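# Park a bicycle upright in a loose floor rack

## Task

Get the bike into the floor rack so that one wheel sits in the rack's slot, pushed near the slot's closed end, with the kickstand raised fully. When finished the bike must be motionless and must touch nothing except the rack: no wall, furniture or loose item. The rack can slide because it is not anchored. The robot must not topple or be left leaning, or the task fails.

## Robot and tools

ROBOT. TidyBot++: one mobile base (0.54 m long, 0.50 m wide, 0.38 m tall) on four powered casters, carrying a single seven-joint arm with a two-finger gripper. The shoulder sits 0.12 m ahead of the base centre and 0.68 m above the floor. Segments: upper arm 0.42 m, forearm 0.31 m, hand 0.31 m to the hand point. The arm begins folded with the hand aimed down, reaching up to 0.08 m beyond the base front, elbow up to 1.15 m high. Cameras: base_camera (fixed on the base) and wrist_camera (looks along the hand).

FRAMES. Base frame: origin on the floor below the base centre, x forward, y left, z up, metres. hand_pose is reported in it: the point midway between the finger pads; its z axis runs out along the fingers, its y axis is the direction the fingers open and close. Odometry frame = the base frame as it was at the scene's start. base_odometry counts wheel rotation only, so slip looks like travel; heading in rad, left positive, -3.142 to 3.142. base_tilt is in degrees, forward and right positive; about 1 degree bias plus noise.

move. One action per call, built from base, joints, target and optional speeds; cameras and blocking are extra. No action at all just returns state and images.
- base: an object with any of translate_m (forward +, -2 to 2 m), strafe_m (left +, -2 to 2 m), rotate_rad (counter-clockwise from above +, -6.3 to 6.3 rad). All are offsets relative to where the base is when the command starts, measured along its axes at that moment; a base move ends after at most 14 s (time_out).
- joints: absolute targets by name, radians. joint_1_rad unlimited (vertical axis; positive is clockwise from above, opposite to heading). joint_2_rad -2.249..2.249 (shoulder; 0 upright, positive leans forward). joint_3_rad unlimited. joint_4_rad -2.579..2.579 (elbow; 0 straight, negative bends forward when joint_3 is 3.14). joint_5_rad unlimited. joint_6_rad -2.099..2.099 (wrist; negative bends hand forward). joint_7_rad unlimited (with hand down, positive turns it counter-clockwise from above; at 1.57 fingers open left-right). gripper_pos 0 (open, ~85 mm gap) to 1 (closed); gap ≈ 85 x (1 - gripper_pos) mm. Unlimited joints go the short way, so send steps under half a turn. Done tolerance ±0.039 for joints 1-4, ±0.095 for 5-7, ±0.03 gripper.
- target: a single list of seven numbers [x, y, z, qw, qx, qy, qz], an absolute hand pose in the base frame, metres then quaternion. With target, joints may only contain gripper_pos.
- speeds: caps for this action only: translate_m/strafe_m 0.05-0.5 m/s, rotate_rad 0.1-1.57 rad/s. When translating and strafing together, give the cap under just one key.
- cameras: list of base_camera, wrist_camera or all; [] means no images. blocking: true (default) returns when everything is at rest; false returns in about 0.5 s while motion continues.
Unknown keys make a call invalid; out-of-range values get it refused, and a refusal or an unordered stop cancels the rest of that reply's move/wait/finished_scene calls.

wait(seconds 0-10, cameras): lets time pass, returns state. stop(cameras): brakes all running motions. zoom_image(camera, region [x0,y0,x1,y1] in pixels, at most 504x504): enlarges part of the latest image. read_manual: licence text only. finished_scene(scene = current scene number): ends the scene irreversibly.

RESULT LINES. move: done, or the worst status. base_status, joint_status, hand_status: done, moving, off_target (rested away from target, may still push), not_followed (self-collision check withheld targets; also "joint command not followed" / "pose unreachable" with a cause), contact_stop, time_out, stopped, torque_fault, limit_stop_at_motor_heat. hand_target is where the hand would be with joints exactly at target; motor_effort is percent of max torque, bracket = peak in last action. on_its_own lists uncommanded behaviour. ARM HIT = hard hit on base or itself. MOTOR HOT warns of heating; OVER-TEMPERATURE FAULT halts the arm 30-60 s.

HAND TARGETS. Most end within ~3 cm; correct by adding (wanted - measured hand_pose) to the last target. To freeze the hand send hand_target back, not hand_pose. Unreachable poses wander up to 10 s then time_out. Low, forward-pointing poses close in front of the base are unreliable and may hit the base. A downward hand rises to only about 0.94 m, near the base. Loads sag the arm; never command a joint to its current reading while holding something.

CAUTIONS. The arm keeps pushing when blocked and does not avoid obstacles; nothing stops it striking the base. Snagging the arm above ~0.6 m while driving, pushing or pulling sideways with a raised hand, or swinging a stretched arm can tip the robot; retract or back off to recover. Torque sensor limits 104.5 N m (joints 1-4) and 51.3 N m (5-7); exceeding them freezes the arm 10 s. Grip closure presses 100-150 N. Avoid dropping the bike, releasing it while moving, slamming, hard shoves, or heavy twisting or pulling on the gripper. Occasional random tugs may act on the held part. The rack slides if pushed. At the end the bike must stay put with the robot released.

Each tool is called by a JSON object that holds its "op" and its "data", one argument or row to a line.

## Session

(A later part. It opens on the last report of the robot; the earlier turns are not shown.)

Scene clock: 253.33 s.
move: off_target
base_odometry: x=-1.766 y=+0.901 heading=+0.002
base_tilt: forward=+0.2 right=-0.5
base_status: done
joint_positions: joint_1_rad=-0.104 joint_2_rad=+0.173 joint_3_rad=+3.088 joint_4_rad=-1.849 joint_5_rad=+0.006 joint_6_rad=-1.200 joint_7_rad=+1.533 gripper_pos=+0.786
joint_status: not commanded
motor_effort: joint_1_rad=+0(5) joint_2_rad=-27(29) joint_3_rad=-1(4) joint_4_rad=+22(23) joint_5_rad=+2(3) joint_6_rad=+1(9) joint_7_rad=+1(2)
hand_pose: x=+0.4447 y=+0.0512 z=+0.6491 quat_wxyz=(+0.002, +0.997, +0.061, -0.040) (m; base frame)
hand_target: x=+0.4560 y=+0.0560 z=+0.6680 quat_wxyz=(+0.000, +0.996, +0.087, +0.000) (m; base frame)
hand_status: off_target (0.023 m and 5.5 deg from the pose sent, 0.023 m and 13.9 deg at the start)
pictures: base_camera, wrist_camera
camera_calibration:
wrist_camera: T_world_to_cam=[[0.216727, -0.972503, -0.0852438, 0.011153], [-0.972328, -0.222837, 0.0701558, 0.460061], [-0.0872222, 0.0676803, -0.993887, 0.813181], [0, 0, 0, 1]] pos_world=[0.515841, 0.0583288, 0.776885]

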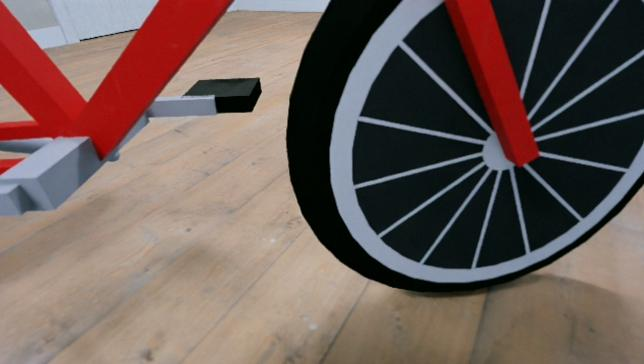

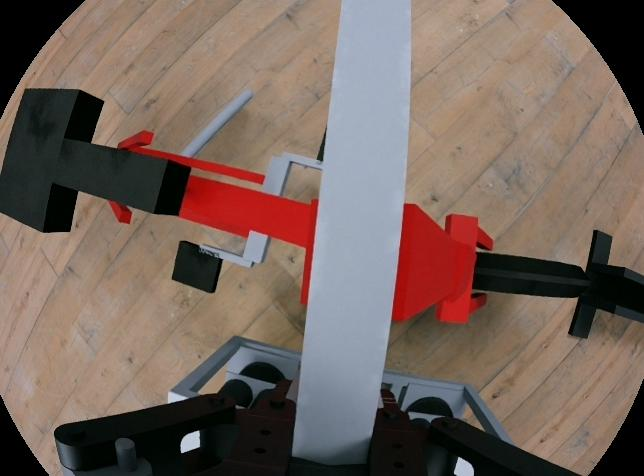

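{"op": "move", "data": {
  "target": [0.470, 0.060, 0.668, 0, 0.9966, 0.0819, 0],
  "base": {"strafe_m": -0.09},
  "speeds": {"strafe_m": 0.1}
}}

Scene clock: 255.70 s.
move: off_target
base_odometry: x=-1.765 y=+0.811 heading=+0.002
base_tilt: forward=+0.2 right=-0.5
base_status: done
joint_positions: joint_1_rad=-0.113 joint_2_rad=+0.185 joint_3_rad=+3.087 joint_4_rad=-1.834 joint_5_rad=+0.008 joint_6_rad=-1.197 joint_7_rad=+1.533 gripper_pos=+0.786
joint_status: not commanded
motor_effort: joint_1_rad=+1(4) joint_2_rad=-27(28) joint_3_rad=+0(3) joint_4_rad=+20(23) joint_5_rad=+2(5) joint_6_rad=+0(7) joint_7_rad=+0(2)
hand_pose: x=+0.4513 y=+0.0552 z=+0.6489 quat_wxyz=(+0.003, +0.997, +0.066, -0.037) (m; base frame)
hand_target: x=+0.4700 y=+0.0600 z=+0.6680 quat_wxyz=(+0.000, +0.997, +0.082, +0.000) (m; base frame)
hand_status: off_target (0.027 m and 4.6 deg from the pose sent, 0.033 m and 5.2 deg at the start)
pictures: base_camera, wrist_camera
camera_calibration:
wrist_camera: T_world_to_cam=[[0.227943, -0.970063, -0.0837878, 0.00738786], [-0.97022, -0.233534, 0.0643083, 0.470821], [-0.0819504, 0.066634, -0.994406, 0.811358], [0, 0, 0, 1]] pos_world=[0.521607, 0.0630554, 0.777161]

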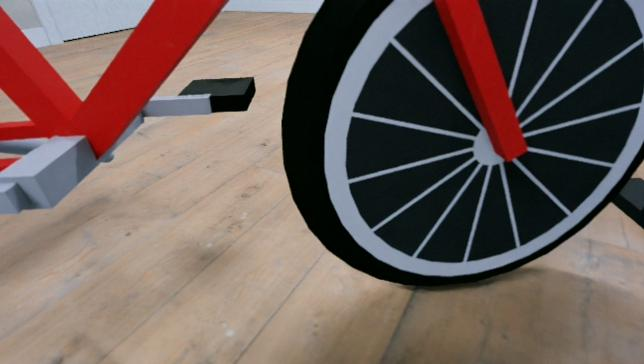

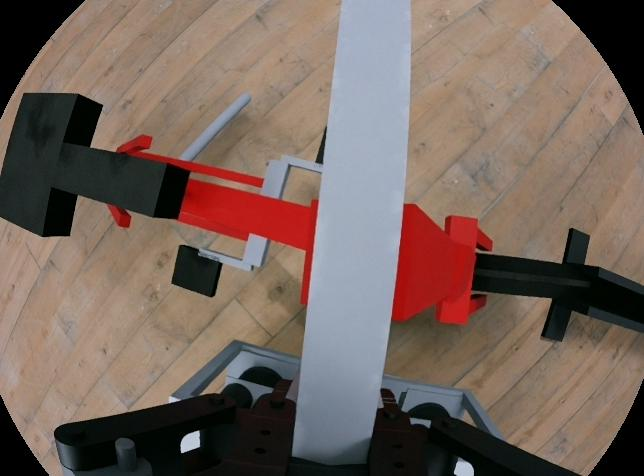

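{"op": "zoom_image", "data": {
  "camera": "wrist_camera",
  "region": [440, 180, 644, 380]
}}

Scaled by 2.471.

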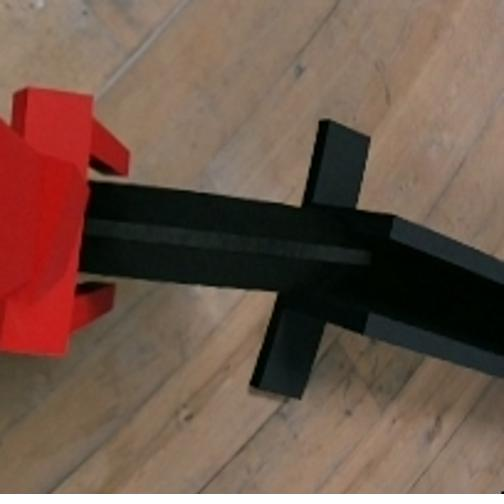

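{"op": "move", "data": {
  "target": [0.478, 0.060, 0.668, 0, 0.9991, 0.0436, 0],
  "base": {"strafe_m": -0.06},
  "speeds": {"strafe_m": 0.1}
}}

{"op": "zoom_image", "data": {
  "camera": "wrist_camera",
  "region": [440, 180, 644, 380]
}}

Scene clock: 261.77 s.
move: off_target
base_odometry: x=-1.765 y=+0.751 heading=+0.002
base_tilt: forward=+0.2 right=-0.5
base_status: done
joint_positions: joint_1_rad=-0.122 joint_2_rad=+0.201 joint_3_rad=+3.091 joint_4_rad=-1.814 joint_5_rad=+0.007 joint_6_rad=-1.196 joint_7_rad=+1.504 gripper_pos=+0.786
joint_status: not commanded
motor_effort: joint_1_rad=+2(4) joint_2_rad=-27(28) joint_3_rad=+1(3) joint_4_rad=+21(23) joint_5_rad=+2(5) joint_6_rad=+0(6) joint_7_rad=+0(2)
hand_pose: x=+0.4595 y=+0.0586 z=+0.6487 quat_wxyz=(+0.002, +0.998, +0.054, -0.035) (m; base frame)
hand_target: x=+0.4780 y=+0.0600 z=+0.6680 quat_wxyz=(+0.000, +0.999, +0.044, +0.000) (m; base frame)
hand_status: off_target (0.027 m and 4.1 deg from the pose sent, 0.033 m and 5.0 deg at the start)
pictures: base_camera, wrist_camera
camera_calibration:
wrist_camera: T_world_to_cam=[[0.204557, -0.975361, -0.0826216, 0.0190989], [-0.97596, -0.209711, 0.0593538, 0.484039], [-0.075218, 0.0684941, -0.994812, 0.808629], [0, 0, 0, 1]] pos_world=[0.52932, 0.0647502, 0.777282]

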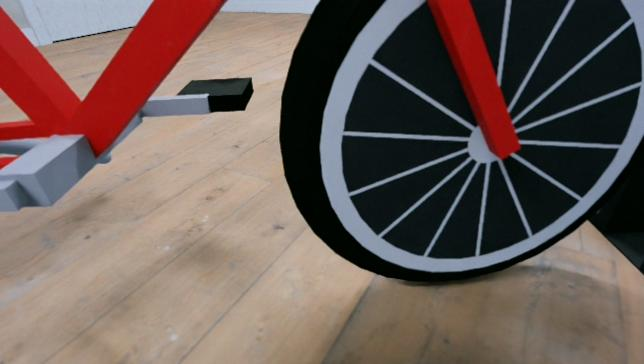

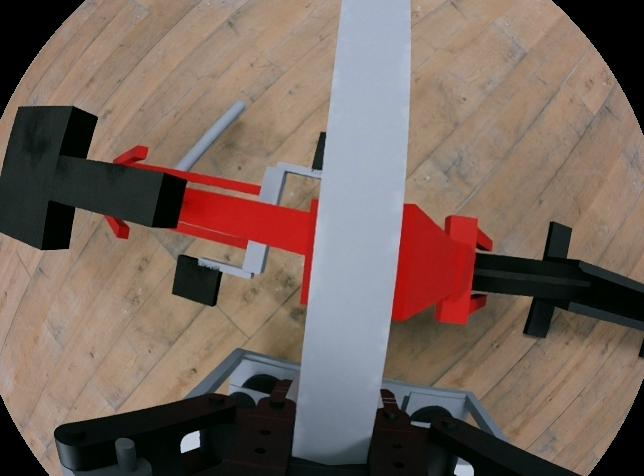

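Scaled by 2.471.

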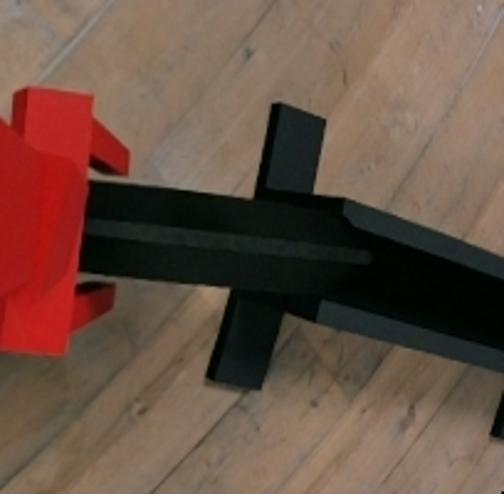

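{"op": "move", "data": {
  "target": [0.482, 0.062, 0.668, 0, 0.9998, -0.0175, 0],
  "base": {"strafe_m": -0.05},
  "speeds": {"strafe_m": 0.1}
}}

{"op": "zoom_image", "data": {
  "camera": "wrist_camera",
  "region": [440, 180, 644, 380]
}}

Scene clock: 265.47 s.
move: off_target
base_odometry: x=-1.765 y=+0.701 heading=+0.003
base_tilt: forward=+0.2 right=-0.5
base_status: done
joint_positions: joint_1_rad=-0.137 joint_2_rad=+0.217 joint_3_rad=+3.105 joint_4_rad=-1.795 joint_5_rad=+0.006 joint_6_rad=-1.183 joint_7_rad=+1.409 gripper_pos=+0.786
joint_status: not commanded
motor_effort: joint_1_rad=+1(5) joint_2_rad=-29(30) joint_3_rad=+1(5) joint_4_rad=+19(21) joint_5_rad=+1(5) joint_6_rad=-4(8) joint_7_rad=+0(2)
hand_pose: x=+0.4715 y=+0.0613 z=+0.6477 quat_wxyz=(+0.003, +1.000, +0.007, -0.026) (m; base frame)
hand_target: x=+0.4820 y=+0.0620 z=+0.6680 quat_wxyz=(+0.000, +1.000, -0.017, +0.000) (m; base frame)
hand_status: off_target (0.023 m and 4.1 deg from the pose sent, 0.030 m and 9.1 deg at the start)
pictures: base_camera, wrist_camera
camera_calibration:
wrist_camera: T_world_to_cam=[[0.113136, -0.990679, -0.0758602, 0.0588611], [-0.99221, -0.116657, 0.0437078, 0.508456], [-0.05215, 0.0703243, -0.99616, 0.79823], [0, 0, 0, 1]] pos_world=[0.539463, 0.0614926, 0.777406]

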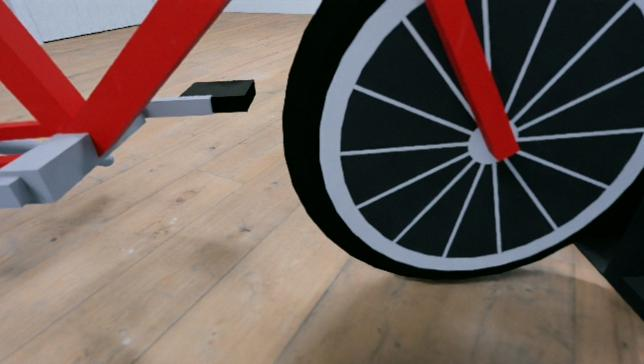

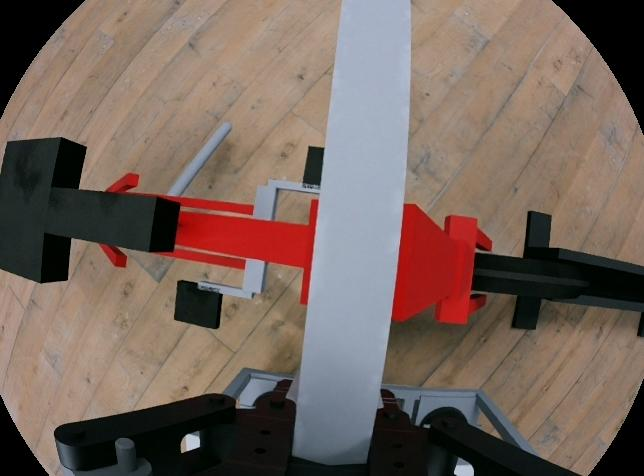

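Scaled by 2.471.

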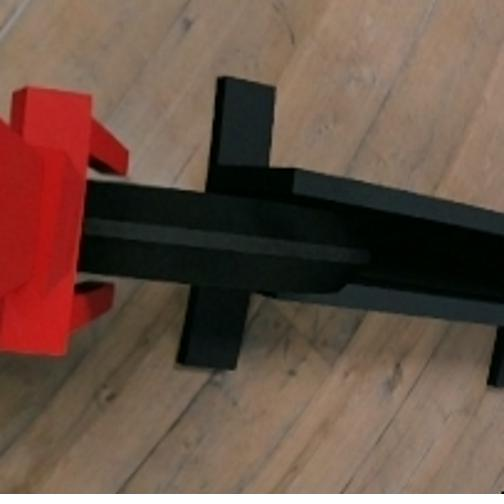

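{"op": "move", "data": {
  "target": [0.490, 0.062, 0.668, 0, 0.9987, 0.0523, 0],
  "base": {"strafe_m": -0.04},
  "speeds": {"strafe_m": 0.1}
}}

{"op": "zoom_image", "data": {
  "camera": "wrist_camera",
  "region": [440, 180, 644, 380]
}}

Scene clock: 268.13 s.
move: off_target
base_odometry: x=-1.765 y=+0.660 heading=+0.003
base_tilt: forward=+0.2 right=-0.5
base_status: done
joint_positions: joint_1_rad=-0.118 joint_2_rad=+0.228 joint_3_rad=+3.101 joint_4_rad=-1.778 joint_5_rad=+0.007 joint_6_rad=-1.205 joint_7_rad=+1.484 gripper_pos=+0.786
joint_status: not commanded
motor_effort: joint_1_rad=+0(6) joint_2_rad=-28(29) joint_3_rad=-1(4) joint_4_rad=+21(21) joint_5_rad=+3(6) joint_6_rad=+2(5) joint_7_rad=+2(3)
hand_pose: x=+0.4727 y=+0.0560 z=+0.6488 quat_wxyz=(+0.003, +0.999, +0.037, -0.035) (m; base frame)
hand_target: x=+0.4900 y=+0.0620 z=+0.6680 quat_wxyz=(+0.000, +0.999, +0.052, +0.000) (m; base frame)
hand_status: off_target (0.027 m and 4.4 deg from the pose sent, 0.027 m and 6.0 deg at the start)
pictures: base_camera, wrist_camera
camera_calibration:
wrist_camera: T_world_to_cam=[[0.170908, -0.981987, -0.0805764, 0.0288109], [-0.982577, -0.175928, 0.0599283, 0.497267], [-0.0730244, 0.0689304, -0.994945, 0.808873], [0, 0, 0, 1]] pos_world=[0.542746, 0.060019, 0.777305]

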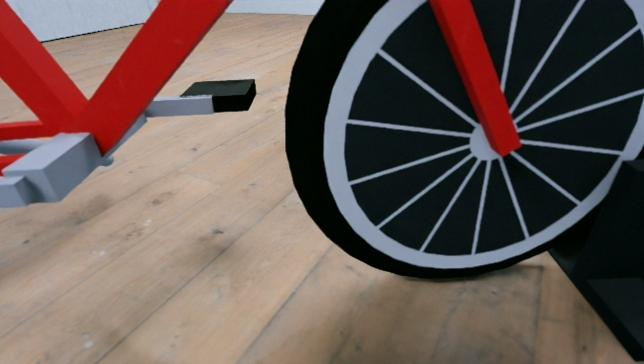

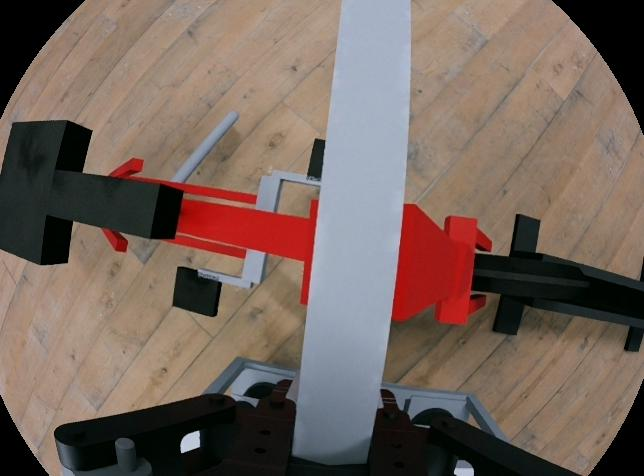

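Scaled by 2.471.

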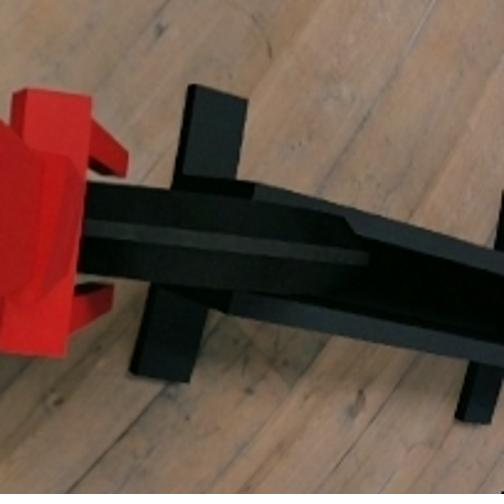

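{"op": "move", "data": {
  "target": [0.488, 0.062, 0.668, 0, 0.99996, -0.0087, 0],
  "base": {"strafe_m": -0.08},
  "speeds": {"strafe_m": 0.1}
}}

{"op": "zoom_image", "data": {
  "camera": "wrist_camera",
  "region": [440, 180, 644, 380]
}}

Scene clock: 271.00 s.
move: off_target
base_odometry: x=-1.764 y=+0.580 heading=+0.003
base_tilt: forward=+0.2 right=-0.5
base_status: done
joint_positions: joint_1_rad=-0.138 joint_2_rad=+0.230 joint_3_rad=+3.105 joint_4_rad=-1.777 joint_5_rad=+0.007 joint_6_rad=-1.190 joint_7_rad=+1.412 gripper_pos=+0.786
joint_status: not commanded
motor_effort: joint_1_rad=+1(5) joint_2_rad=-29(31) joint_3_rad=+1(4) joint_4_rad=+19(21) joint_5_rad=+0(6) joint_6_rad=-6(8) joint_7_rad=-1(2)
hand_pose: x=+0.4767 y=+0.0621 z=+0.6479 quat_wxyz=(+0.004, +1.000, +0.008, -0.028) (m; base frame)
hand_target: x=+0.4880 y=+0.0620 z=+0.6680 quat_wxyz=(+0.000, +1.000, -0.009, +0.000) (m; base frame)
hand_status: off_target (0.023 m and 3.8 deg from the pose sent, 0.025 m and 6.6 deg at the start)
pictures: base_camera, wrist_camera
camera_calibration:
wrist_camera: T_world_to_cam=[[0.11583, -0.990389, -0.0755879, 0.0576832], [-0.991754, -0.11952, 0.0462577, 0.512009], [-0.0548474, 0.0696065, -0.996066, 0.799869], [0, 0, 0, 1]] pos_world=[0.544976, 0.0626482, 0.777398]

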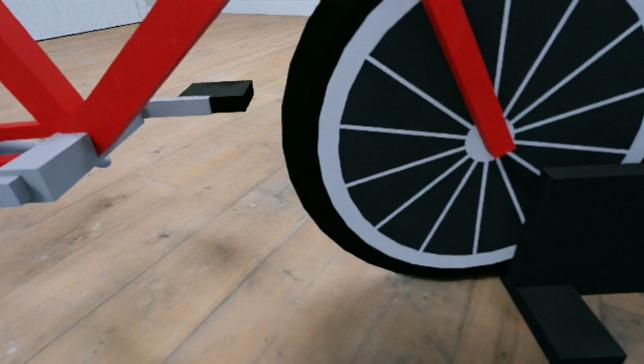

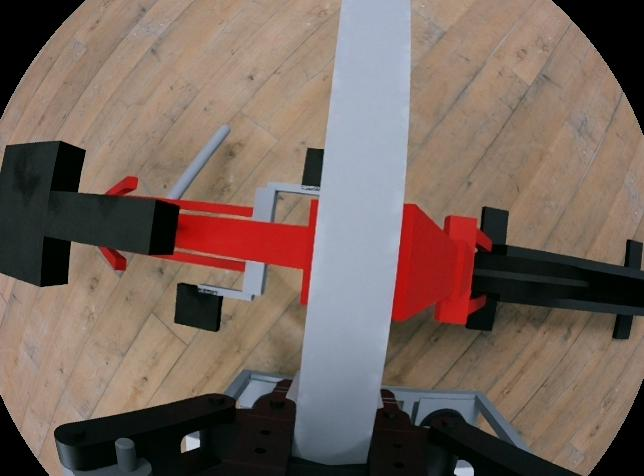

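Scaled by 2.471.

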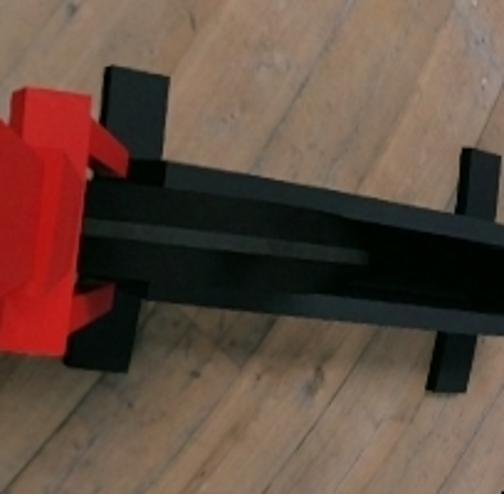

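{"op": "move", "data": {
  "base": {"strafe_m": -0.2},
  "speeds": {"strafe_m": 0.1}
}}

Scene clock: 274.03 s.
move: done
base_odometry: x=-1.764 y=+0.380 heading=+0.003
base_tilt: forward=+0.2 right=-0.5
base_status: done
joint_positions: joint_1_rad=-0.134 joint_2_rad=+0.229 joint_3_rad=+3.108 joint_4_rad=-1.774 joint_5_rad=+0.011 joint_6_rad=-1.191 joint_7_rad=+1.412 gripper_pos=+0.786
joint_status: not commanded
motor_effort: joint_1_rad=+2(5) joint_2_rad=-29(30) joint_3_rad=+1(4) joint_4_rad=+19(20) joint_5_rad=+2(5) joint_6_rad=-4(6) joint_7_rad=+0(3)
hand_pose: x=+0.4782 y=+0.0591 z=+0.6492 quat_wxyz=(+0.005, +1.000, +0.006, -0.026) (m; base frame)
hand_target: x=+0.4880 y=+0.0620 z=+0.6680 quat_wxyz=(+0.000, +1.000, -0.009, +0.000) (m; base frame)
hand_status: not commanded
pictures: base_camera, wrist_camera
camera_calibration:
wrist_camera: T_world_to_cam=[[0.111945, -0.991122, -0.0717395, 0.054033], [-0.992425, -0.115184, 0.0427199, 0.515469], [-0.0506038, 0.0664139, -0.996508, 0.799949], [0, 0, 0, 1]] pos_world=[0.545996, 0.0597993, 0.779012]

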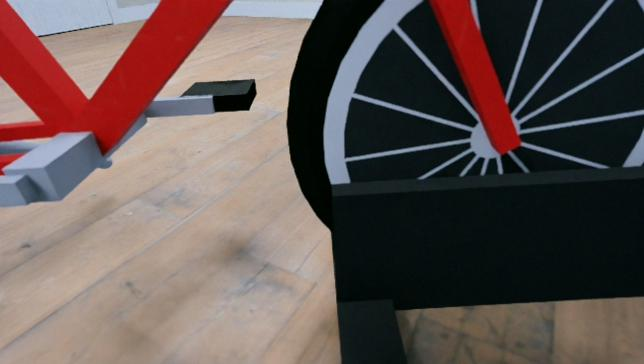

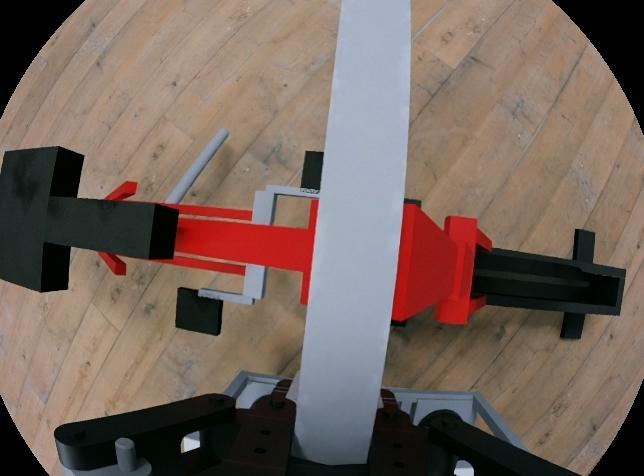

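{"op": "move", "data": {
  "base": {"strafe_m": -0.12},
  "speeds": {"strafe_m": 0.1}
}}

Scene clock: 276.50 s.
move: done
base_odometry: x=-1.763 y=+0.260 heading=+0.003
base_tilt: forward=+0.2 right=-0.5
base_status: done
joint_positions: joint_1_rad=-0.135 joint_2_rad=+0.229 joint_3_rad=+3.109 joint_4_rad=-1.774 joint_5_rad=+0.010 joint_6_rad=-1.190 joint_7_rad=+1.409 gripper_pos=+0.786
joint_status: not commanded
motor_effort: joint_1_rad=+2(5) joint_2_rad=-29(30) joint_3_rad=+1(4) joint_4_rad=+20(21) joint_5_rad=+4(7) joint_6_rad=-2(6) joint_7_rad=+0(4)
hand_pose: x=+0.4785 y=+0.0592 z=+0.6491 quat_wxyz=(+0.005, +1.000, +0.004, -0.025) (m; base frame)
hand_target: x=+0.4880 y=+0.0620 z=+0.6680 quat_wxyz=(+0.000, +1.000, -0.009, +0.000) (m; base frame)
hand_status: not commanded
pictures: base_camera, wrist_camera
camera_calibration:
wrist_camera: T_world_to_cam=[[0.108166, -0.991513, -0.0721302, 0.0561537], [-0.99289, -0.111373, 0.0420114, 0.516224], [-0.0496881, 0.0670731, -0.99651, 0.799415], [0, 0, 0, 1]] pos_world=[0.546201, 0.0595511, 0.778988]

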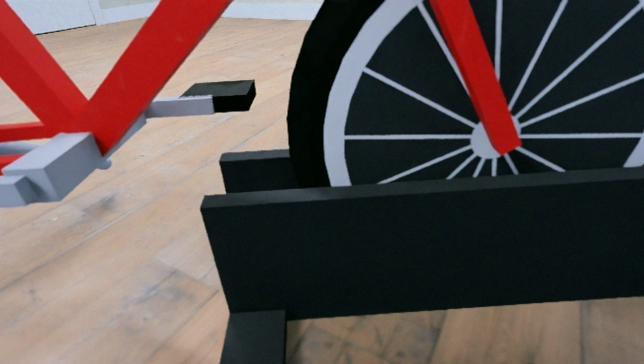

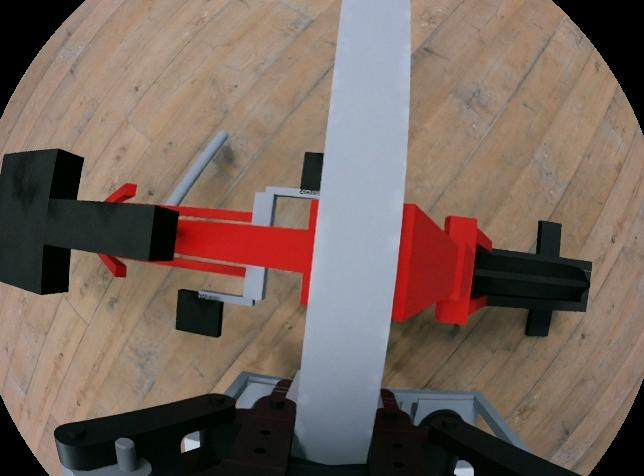

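{"op": "move", "data": {
  "base": {"strafe_m": -0.04},
  "speeds": {"strafe_m": 0.05}
}}

{"op": "zoom_image", "data": {
  "camera": "wrist_camera",
  "region": [440, 180, 644, 380]
}}

Scene clock: 278.23 s.
move: done
base_odometry: x=-1.763 y=+0.220 heading=+0.003
base_tilt: forward=+0.2 right=-0.5
base_status: done
joint_positions: joint_1_rad=-0.137 joint_2_rad=+0.229 joint_3_rad=+3.109 joint_4_rad=-1.774 joint_5_rad=+0.008 joint_6_rad=-1.191 joint_7_rad=+1.409 gripper_pos=+0.786
joint_status: not commanded
motor_effort: joint_1_rad=+1(4) joint_2_rad=-28(29) joint_3_rad=+0(4) joint_4_rad=+19(22) joint_5_rad=+1(5) joint_6_rad=-2(4) joint_7_rad=+0(1)
hand_pose: x=+0.4783 y=+0.0604 z=+0.6491 quat_wxyz=(+0.004, +1.000, +0.005, -0.026) (m; base frame)
hand_target: x=+0.4880 y=+0.0620 z=+0.6680 quat_wxyz=(+0.000, +1.000, -0.009, +0.000) (m; base frame)
hand_status: not commanded
pictures: base_camera, wrist_camera
camera_calibration:
wrist_camera: T_world_to_cam=[[0.109086, -0.991282, -0.0738882, 0.0580697], [-0.992767, -0.112395, 0.0422093, 0.516019], [-0.050146, 0.0687493, -0.996373, 0.799357], [0, 0, 0, 1]] pos_world=[0.546036, 0.0606064, 0.778968]

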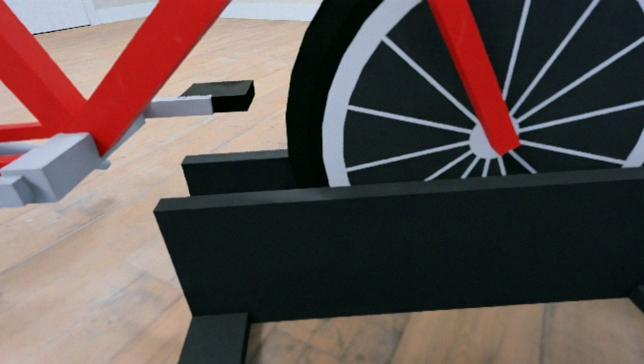

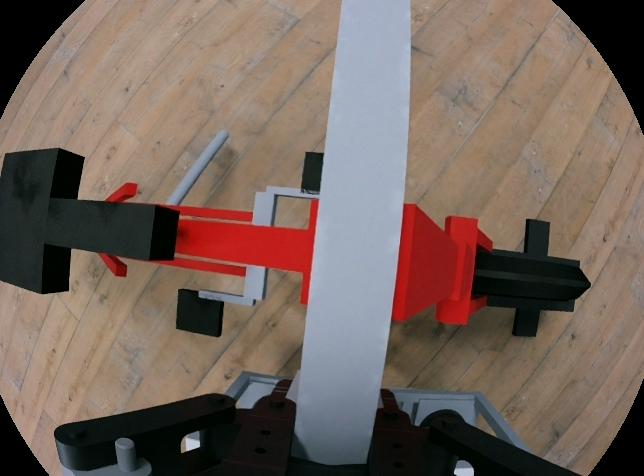

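Scaled by 2.471.

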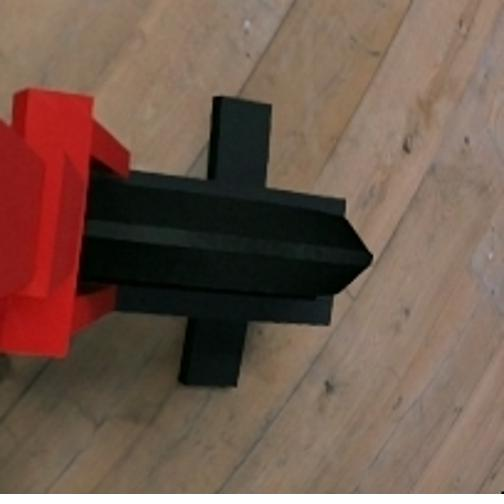

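{"op": "move", "data": {
  "base": {"strafe_m": -0.03},
  "speeds": {"strafe_m": 0.05}
}}

Scene clock: 280.70 s.
move: done
base_odometry: x=-1.763 y=+0.189 heading=+0.004
base_tilt: forward=+0.2 right=-0.5
base_status: done
joint_positions: joint_1_rad=-0.143 joint_2_rad=+0.229 joint_3_rad=+3.108 joint_4_rad=-1.774 joint_5_rad=+0.006 joint_6_rad=-1.191 joint_7_rad=+1.409 gripper_pos=+0.786
joint_status: not commanded
motor_effort: joint_1_rad=+0(5) joint_2_rad=-27(30) joint_3_rad=+0(4) joint_4_rad=+19(21) joint_5_rad=+0(6) joint_6_rad=+1(3) joint_7_rad=+0(2)
hand_pose: x=+0.4777 y=+0.0632 z=+0.6491 quat_wxyz=(+0.004, +1.000, +0.008, -0.026) (m; base frame)
hand_target: x=+0.4880 y=+0.0620 z=+0.6680 quat_wxyz=(+0.000, +1.000, -0.009, +0.000) (m; base frame)
hand_status: not commanded
pictures: base_camera, wrist_camera
camera_calibration:
wrist_camera: T_world_to_cam=[[0.115105, -0.990493, -0.0753231, 0.0589187], [-0.992015, -0.118553, 0.0430187, 0.515229], [-0.0515395, 0.06977, -0.996231, 0.799635], [0, 0, 0, 1]] pos_world=[0.545546, 0.0636502, 0.778895]

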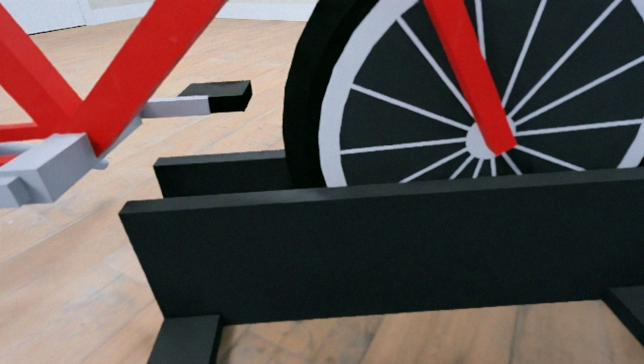

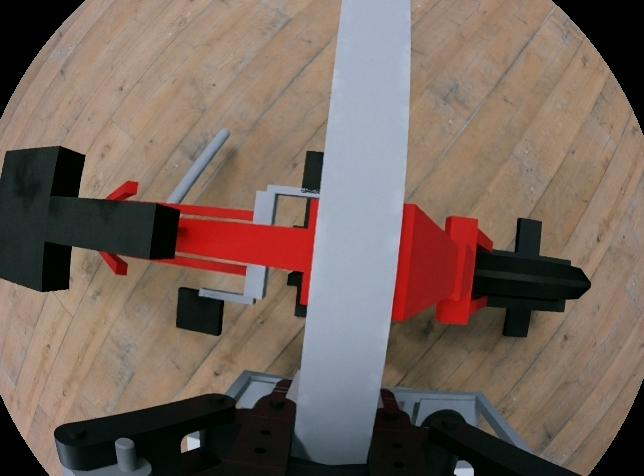

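{"op": "move", "data": {
  "base": {"strafe_m": -0.04},
  "speeds": {"strafe_m": 0.05}
}}

Scene clock: 283.03 s.
move: done
base_odometry: x=-1.763 y=+0.149 heading=+0.004
base_tilt: forward=+0.2 right=-0.5
base_status: done
joint_positions: joint_1_rad=-0.159 joint_2_rad=+0.229 joint_3_rad=+3.101 joint_4_rad=-1.774 joint_5_rad=+0.000 joint_6_rad=-1.191 joint_7_rad=+1.408 gripper_pos=+0.786
joint_status: not commanded
motor_effort: joint_1_rad=+5(8) joint_2_rad=-27(28) joint_3_rad=+4(6) joint_4_rad=+18(20) joint_5_rad=+2(5) joint_6_rad=+1(2) joint_7_rad=-1(4)
hand_pose: x=+0.4758 y=+0.0734 z=+0.6494 quat_wxyz=(+0.000, +0.999, +0.018, -0.026) (m; base frame)
hand_target: x=+0.4880 y=+0.0620 z=+0.6680 quat_wxyz=(+0.000, +1.000, -0.009, +0.000) (m; base frame)
hand_status: not commanded
pictures: base_camera, wrist_camera
camera_calibration:
wrist_camera: T_world_to_cam=[[0.135212, -0.987388, -0.0823555, 0.0639777], [-0.989359, -0.139053, 0.0428053, 0.514945], [-0.0537172, 0.0756914, -0.995683, 0.799312], [0, 0, 0, 1]] pos_world=[0.543752, 0.0742743, 0.779088]

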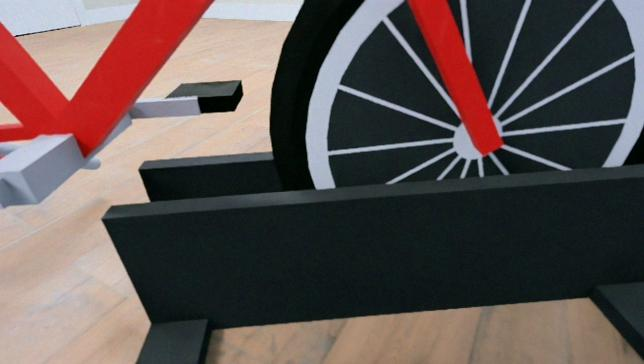

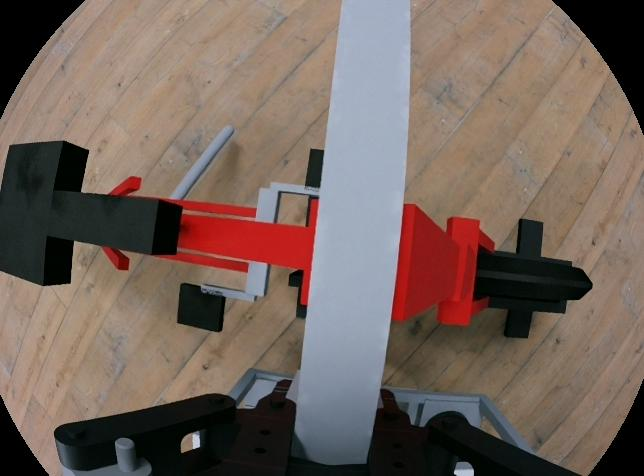

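{"op": "move", "data": {
  "base": {"strafe_m": 0.01},
  "target": [0.495, 0.062, 0.655, 0, 0.9999, 0.0175, 0],
  "cameras": []
}}

{"op": "move", "data": {
  "joints": {"gripper_pos": 0.65}
}}

{"op": "wait", "data": {
  "seconds": 1
}}

Scene clock: 286.00 s.
move: off_target
base_odometry: x=-1.763 y=+0.160 heading=+0.004
base_tilt: forward=+0.2 right=-0.5
base_status: done
joint_positions: joint_1_rad=-0.143 joint_2_rad=+0.230 joint_3_rad=+3.103 joint_4_rad=-1.773 joint_5_rad=+0.003 joint_6_rad=-1.189 joint_7_rad=+1.413 gripper_pos=+0.786
joint_status: not commanded
motor_effort: joint_1_rad=+0(4) joint_2_rad=-24(28) joint_3_rad=+0(3) joint_4_rad=+17(20) joint_5_rad=+1(3) joint_6_rad=+4(5) joint_7_rad=+1(2)
hand_pose: x=+0.4780 y=+0.0660 z=+0.6489 quat_wxyz=(+0.001, +1.000, +0.012, -0.026) (m; base frame)
hand_target: x=+0.4950 y=+0.0620 z=+0.6550 quat_wxyz=(+0.000, +1.000, +0.017, +0.000) (m; base frame)
hand_status: off_target (0.019 m and 3.0 deg from the pose sent, 0.023 m and 3.0 deg at the start)
pictures: none
No camera images: "cameras" was empty.

Scene clock: 286.73 s.
move: done
base_odometry: x=-1.763 y=+0.160 heading=+0.004
base_tilt: forward=+0.2 right=-0.5
base_status: not commanded
joint_positions: joint_1_rad=-0.143 joint_2_rad=+0.230 joint_3_rad=+3.103 joint_4_rad=-1.770 joint_5_rad=+0.003 joint_6_rad=-1.184 joint_7_rad=+1.413 gripper_pos=+0.650
joint_status: all done
motor_effort: joint_1_rad=+1(2) joint_2_rad=-21(24) joint_3_rad=-1(1) joint_4_rad=+15(18) joint_5_rad=+0(1) joint_6_rad=+1(4) joint_7_rad=+1(1)
hand_pose: x=+0.4811 y=+0.0666 z=+0.6498 quat_wxyz=(+0.001, +1.000, +0.012, -0.021) (m; base frame)
hand_target: x=+0.4950 y=+0.0620 z=+0.6550 quat_wxyz=(+0.000, +1.000, +0.017, +0.000) (m; base frame)
hand_status: not commanded
pictures: base_camera, wrist_camera
camera_calibration:
wrist_camera: T_world_to_cam=[[0.123923, -0.98905, -0.080141, 0.0606721], [-0.991374, -0.126876, 0.0328585, 0.525866], [-0.0426667, 0.0753778, -0.996242, 0.795561], [0, 0, 0, 1]] pos_world=[0.547755, 0.0667602, 0.780154]

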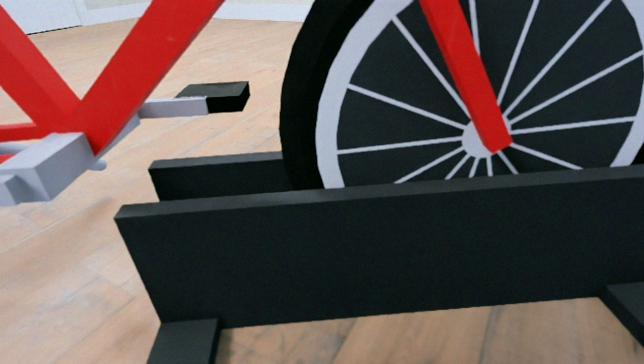

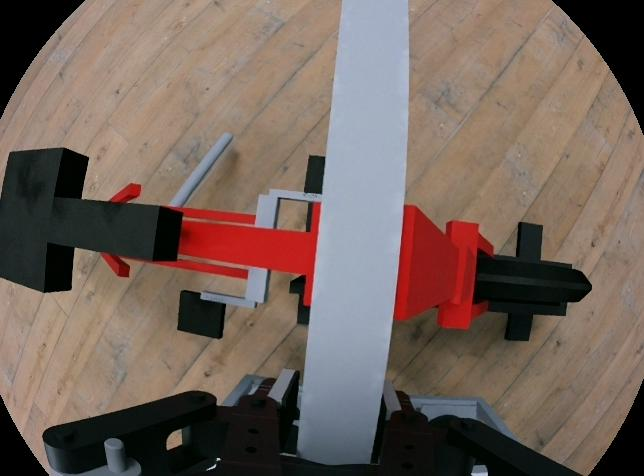

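Scene clock: 287.73 s.
base_odometry: x=-1.763 y=+0.160 heading=+0.004
base_tilt: forward=+0.2 right=-0.5
base_status: not commanded
joint_positions: joint_1_rad=-0.143 joint_2_rad=+0.230 joint_3_rad=+3.103 joint_4_rad=-1.770 joint_5_rad=+0.003 joint_6_rad=-1.184 joint_7_rad=+1.413 gripper_pos=+0.650
joint_status: all done
motor_effort: joint_1_rad=+0(2) joint_2_rad=-22(24) joint_3_rad=-1(1) joint_4_rad=+16(18) joint_5_rad=+1(1) joint_6_rad=-1(4) joint_7_rad=+1(1)
hand_pose: x=+0.4811 y=+0.0666 z=+0.6498 quat_wxyz=(+0.001, +1.000, +0.012, -0.021) (m; base frame)
hand_target: x=+0.4950 y=+0.0620 z=+0.6550 quat_wxyz=(+0.000, +1.000, +0.017, +0.000) (m; base frame)
hand_status: not commanded
wait: 1.00 s; at rest by 0.27 s
pictures: base_camera, wrist_camera
camera_calibration:
wrist_camera: T_world_to_cam=[[0.123923, -0.98905, -0.080141, 0.0606721], [-0.991374, -0.126876, 0.0328585, 0.525866], [-0.0426667, 0.0753778, -0.996242, 0.795561], [0, 0, 0, 1]] pos_world=[0.547755, 0.0667602, 0.780154]

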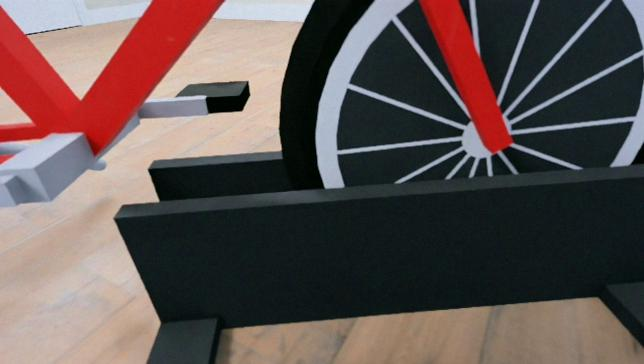

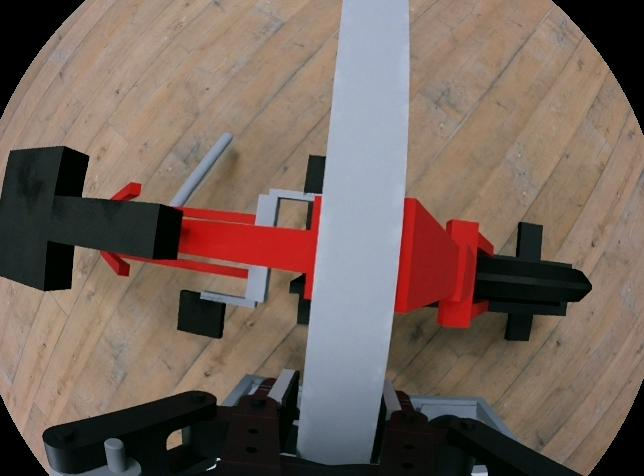

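{"op": "move", "data": {
  "joints": {"gripper_pos": 0.3},
  "cameras": []
}}

{"op": "move", "data": {
  "target": [0.485, 0.06, 0.80, 0, 0.9999, 0.0175, 0]
}}

Scene clock: 288.80 s.
move: done
base_odometry: x=-1.763 y=+0.160 heading=+0.004
base_tilt: forward=+0.1 right=-0.5
base_status: not commanded
joint_positions: joint_1_rad=-0.143 joint_2_rad=+0.230 joint_3_rad=+3.103 joint_4_rad=-1.770 joint_5_rad=+0.003 joint_6_rad=-1.184 joint_7_rad=+1.413 gripper_pos=+0.300
joint_status: all done
motor_effort: joint_1_rad=+1(1) joint_2_rad=-22(23) joint_3_rad=+0(1) joint_4_rad=+15(17) joint_5_rad=+1(1) joint_6_rad=+0(2) joint_7_rad=+1(1)
hand_pose: x=+0.4811 y=+0.0666 z=+0.6498 quat_wxyz=(+0.001, +1.000, +0.012, -0.021) (m; base frame)
hand_target: x=+0.4950 y=+0.0620 z=+0.6550 quat_wxyz=(+0.000, +1.000, +0.017, +0.000) (m; base frame)
hand_status: not commanded
pictures: none
No camera images: "cameras" was empty.

Scene clock: 290.60 s.
move: off_target
base_odometry: x=-1.763 y=+0.160 heading=+0.004
base_tilt: forward=+0.2 right=-0.5
base_status: not commanded
joint_positions: joint_1_rad=-0.141 joint_2_rad=+0.148 joint_3_rad=+3.103 joint_4_rad=-1.409 joint_5_rad=+0.003 joint_6_rad=-1.552 joint_7_rad=+1.413 gripper_pos=+0.300
joint_status: not commanded
motor_effort: joint_1_rad=+0(1) joint_2_rad=-21(24) joint_3_rad=+0(1) joint_4_rad=+18(19) joint_5_rad=+1(2) joint_6_rad=+1(1) joint_7_rad=+1(1)
hand_pose: x=+0.4989 y=+0.0685 z=+0.7912 quat_wxyz=(-0.004, +1.000, +0.011, +0.016) (m; base frame)
hand_target: x=+0.4850 y=+0.0600 z=+0.8000 quat_wxyz=(+0.000, +1.000, +0.017, +0.000) (m; base frame)
hand_status: off_target (0.019 m and 2.0 deg from the pose sent, 0.150 m and 2.5 deg at the start)
pictures: base_camera, wrist_camera
camera_calibration:
wrist_camera: T_world_to_cam=[[0.127294, -0.988571, -0.080763, 0.0704567], [-0.991376, -0.124252, -0.0416624, 0.597888], [0.0311513, 0.0853699, -0.995862, 0.899264], [0, 0, 0, 1]] pos_world=[0.555749, 0.0671701, 0.926143]

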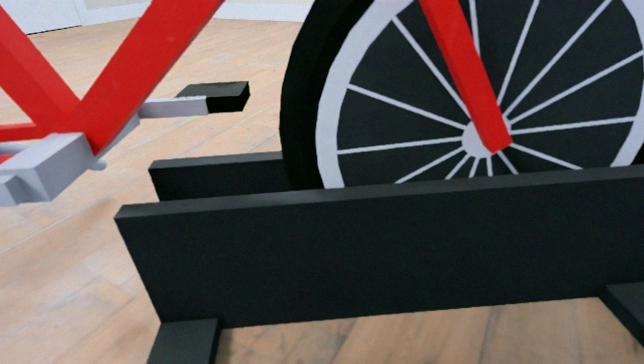

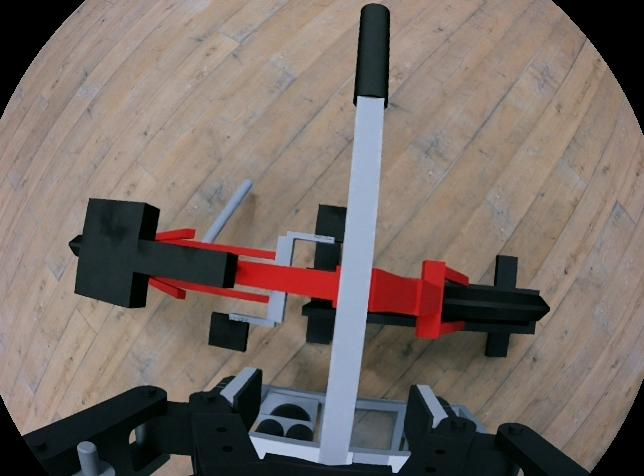

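{"op": "move", "data": {
  "base": {"translate_m": -0.25},
  "cameras": []
}}

{"op": "move", "data": {
  "base": {"strafe_m": 1.35},
  "joints": {"joint_1_rad": 0.02, "joint_2_rad": -0.36, "joint_3_rad": 3.18, "joint_4_rad": -2.52, "joint_5_rad": 0.03, "joint_6_rad": -0.2, "joint_7_rad": 1.57, "gripper_pos": 0}
}}

{"op": "move", "data": {
  "base": {"translate_m": 1.65, "strafe_m": -0.05, "rotate_rad": -3.0}
}}

Scene clock: 297.03 s.
move: done
base_odometry: x=-2.013 y=+0.159 heading=+0.004
base_tilt: forward=+0.1 right=-0.5
base_status: done
joint_positions: joint_1_rad=-0.139 joint_2_rad=+0.138 joint_3_rad=+3.103 joint_4_rad=-1.408 joint_5_rad=+0.003 joint_6_rad=-1.560 joint_7_rad=+1.413 gripper_pos=+0.300
joint_status: not commanded
motor_effort: joint_1_rad=+0(2) joint_2_rad=-21(24) joint_3_rad=+0(1) joint_4_rad=+17(19) joint_5_rad=+1(2) joint_6_rad=+0(2) joint_7_rad=+1(1)
hand_pose: x=+0.4959 y=+0.0670 z=+0.7954 quat_wxyz=(-0.004, +1.000, +0.010, +0.018) (m; base frame)
hand_target: x=+0.4850 y=+0.0600 z=+0.8000 quat_wxyz=(+0.000, +1.000, +0.017, +0.000) (m; base frame)
hand_status: not commanded
pictures: none
No camera images: "cameras" was empty.

Scene clock: 301.10 s.
move: done
base_odometry: x=-2.018 y=+1.509 heading=+0.004
base_tilt: forward=+0.2 right=-0.5
base_status: done
joint_positions: joint_1_rad=+0.008 joint_2_rad=-0.345 joint_3_rad=+3.158 joint_4_rad=-2.495 joint_5_rad=+0.003 joint_6_rad=-0.255 joint_7_rad=+1.501 gripper_pos=+0.000
joint_status: all done
motor_effort: joint_1_rad=+1(2) joint_2_rad=-4(21) joint_3_rad=+0(2) joint_4_rad=+18(20) joint_5_rad=+1(2) joint_6_rad=+5(7) joint_7_rad=+1(2)
hand_pose: x=+0.4491 y=-0.0066 z=+0.6752 quat_wxyz=(-0.010, +0.932, -0.043, +0.360) (m; base frame)
hand_target: x=+0.4513 y=-0.0191 z=+0.6800 quat_wxyz=(+0.013, +0.924, -0.016, +0.381) (m; base frame)
hand_status: not commanded
pictures: base_camera, wrist_camera
camera_calibration:
wrist_camera: T_world_to_cam=[[0.0552989, -0.997794, -0.0367222, -0.00427104], [-0.734306, -0.01572, -0.678636, 0.84971], [0.676562, 0.0644931, -0.733556, 0.324578], [0, 0, 0, 1]] pos_world=[0.404587, -0.0118373, 0.814584]

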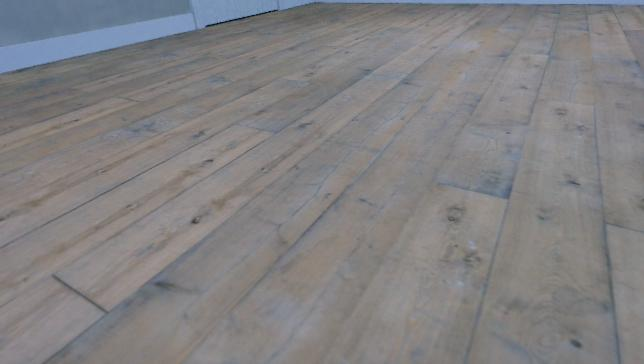

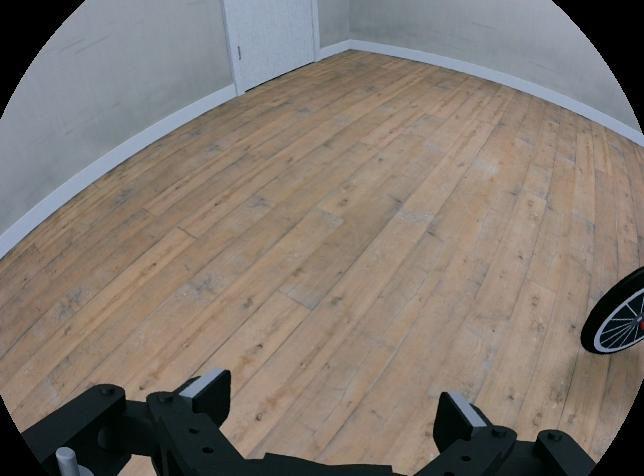

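Scene clock: 306.50 s.
move: done
base_odometry: x=-0.368 y=+1.466 heading=-2.996
base_tilt: forward=+0.2 right=-0.5
base_status: done
joint_positions: joint_1_rad=+0.011 joint_2_rad=-0.354 joint_3_rad=+3.161 joint_4_rad=-2.499 joint_5_rad=+0.003 joint_6_rad=-0.250 joint_7_rad=+1.501 gripper_pos=+0.000
joint_status: not commanded
motor_effort: joint_1_rad=+0(2) joint_2_rad=-4(6) joint_3_rad=+0(1) joint_4_rad=+18(20) joint_5_rad=+0(2) joint_6_rad=+5(7) joint_7_rad=+1(1)
hand_pose: x=+0.4484 y=-0.0086 z=+0.6771 quat_wxyz=(-0.009, +0.930, -0.046, +0.364) (m; base frame)
hand_target: x=+0.4513 y=-0.0191 z=+0.6800 quat_wxyz=(+0.013, +0.924, -0.016, +0.381) (m; base frame)
hand_status: not commanded
pictures: base_camera, wrist_camera
camera_calibration:
wrist_camera: T_world_to_cam=[[0.0496565, -0.998081, -0.0370046, -0.00344157], [-0.727922, -0.0107974, -0.685575, 0.852348], [0.683859, 0.0609797, -0.727061, 0.318937], [0, 0, 0, 1]] pos_world=[0.402506, -0.0136805, 0.816108]

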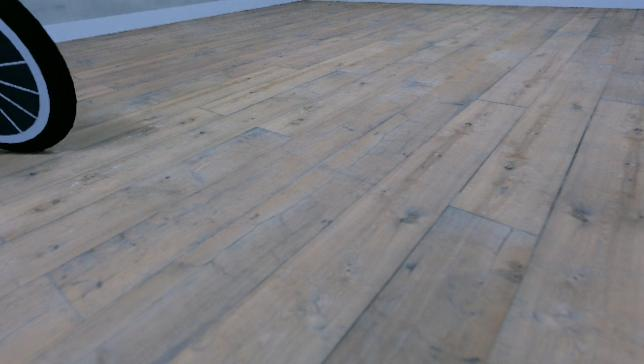

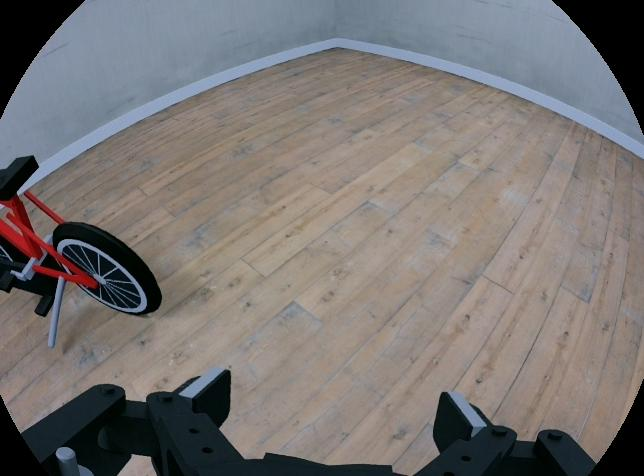

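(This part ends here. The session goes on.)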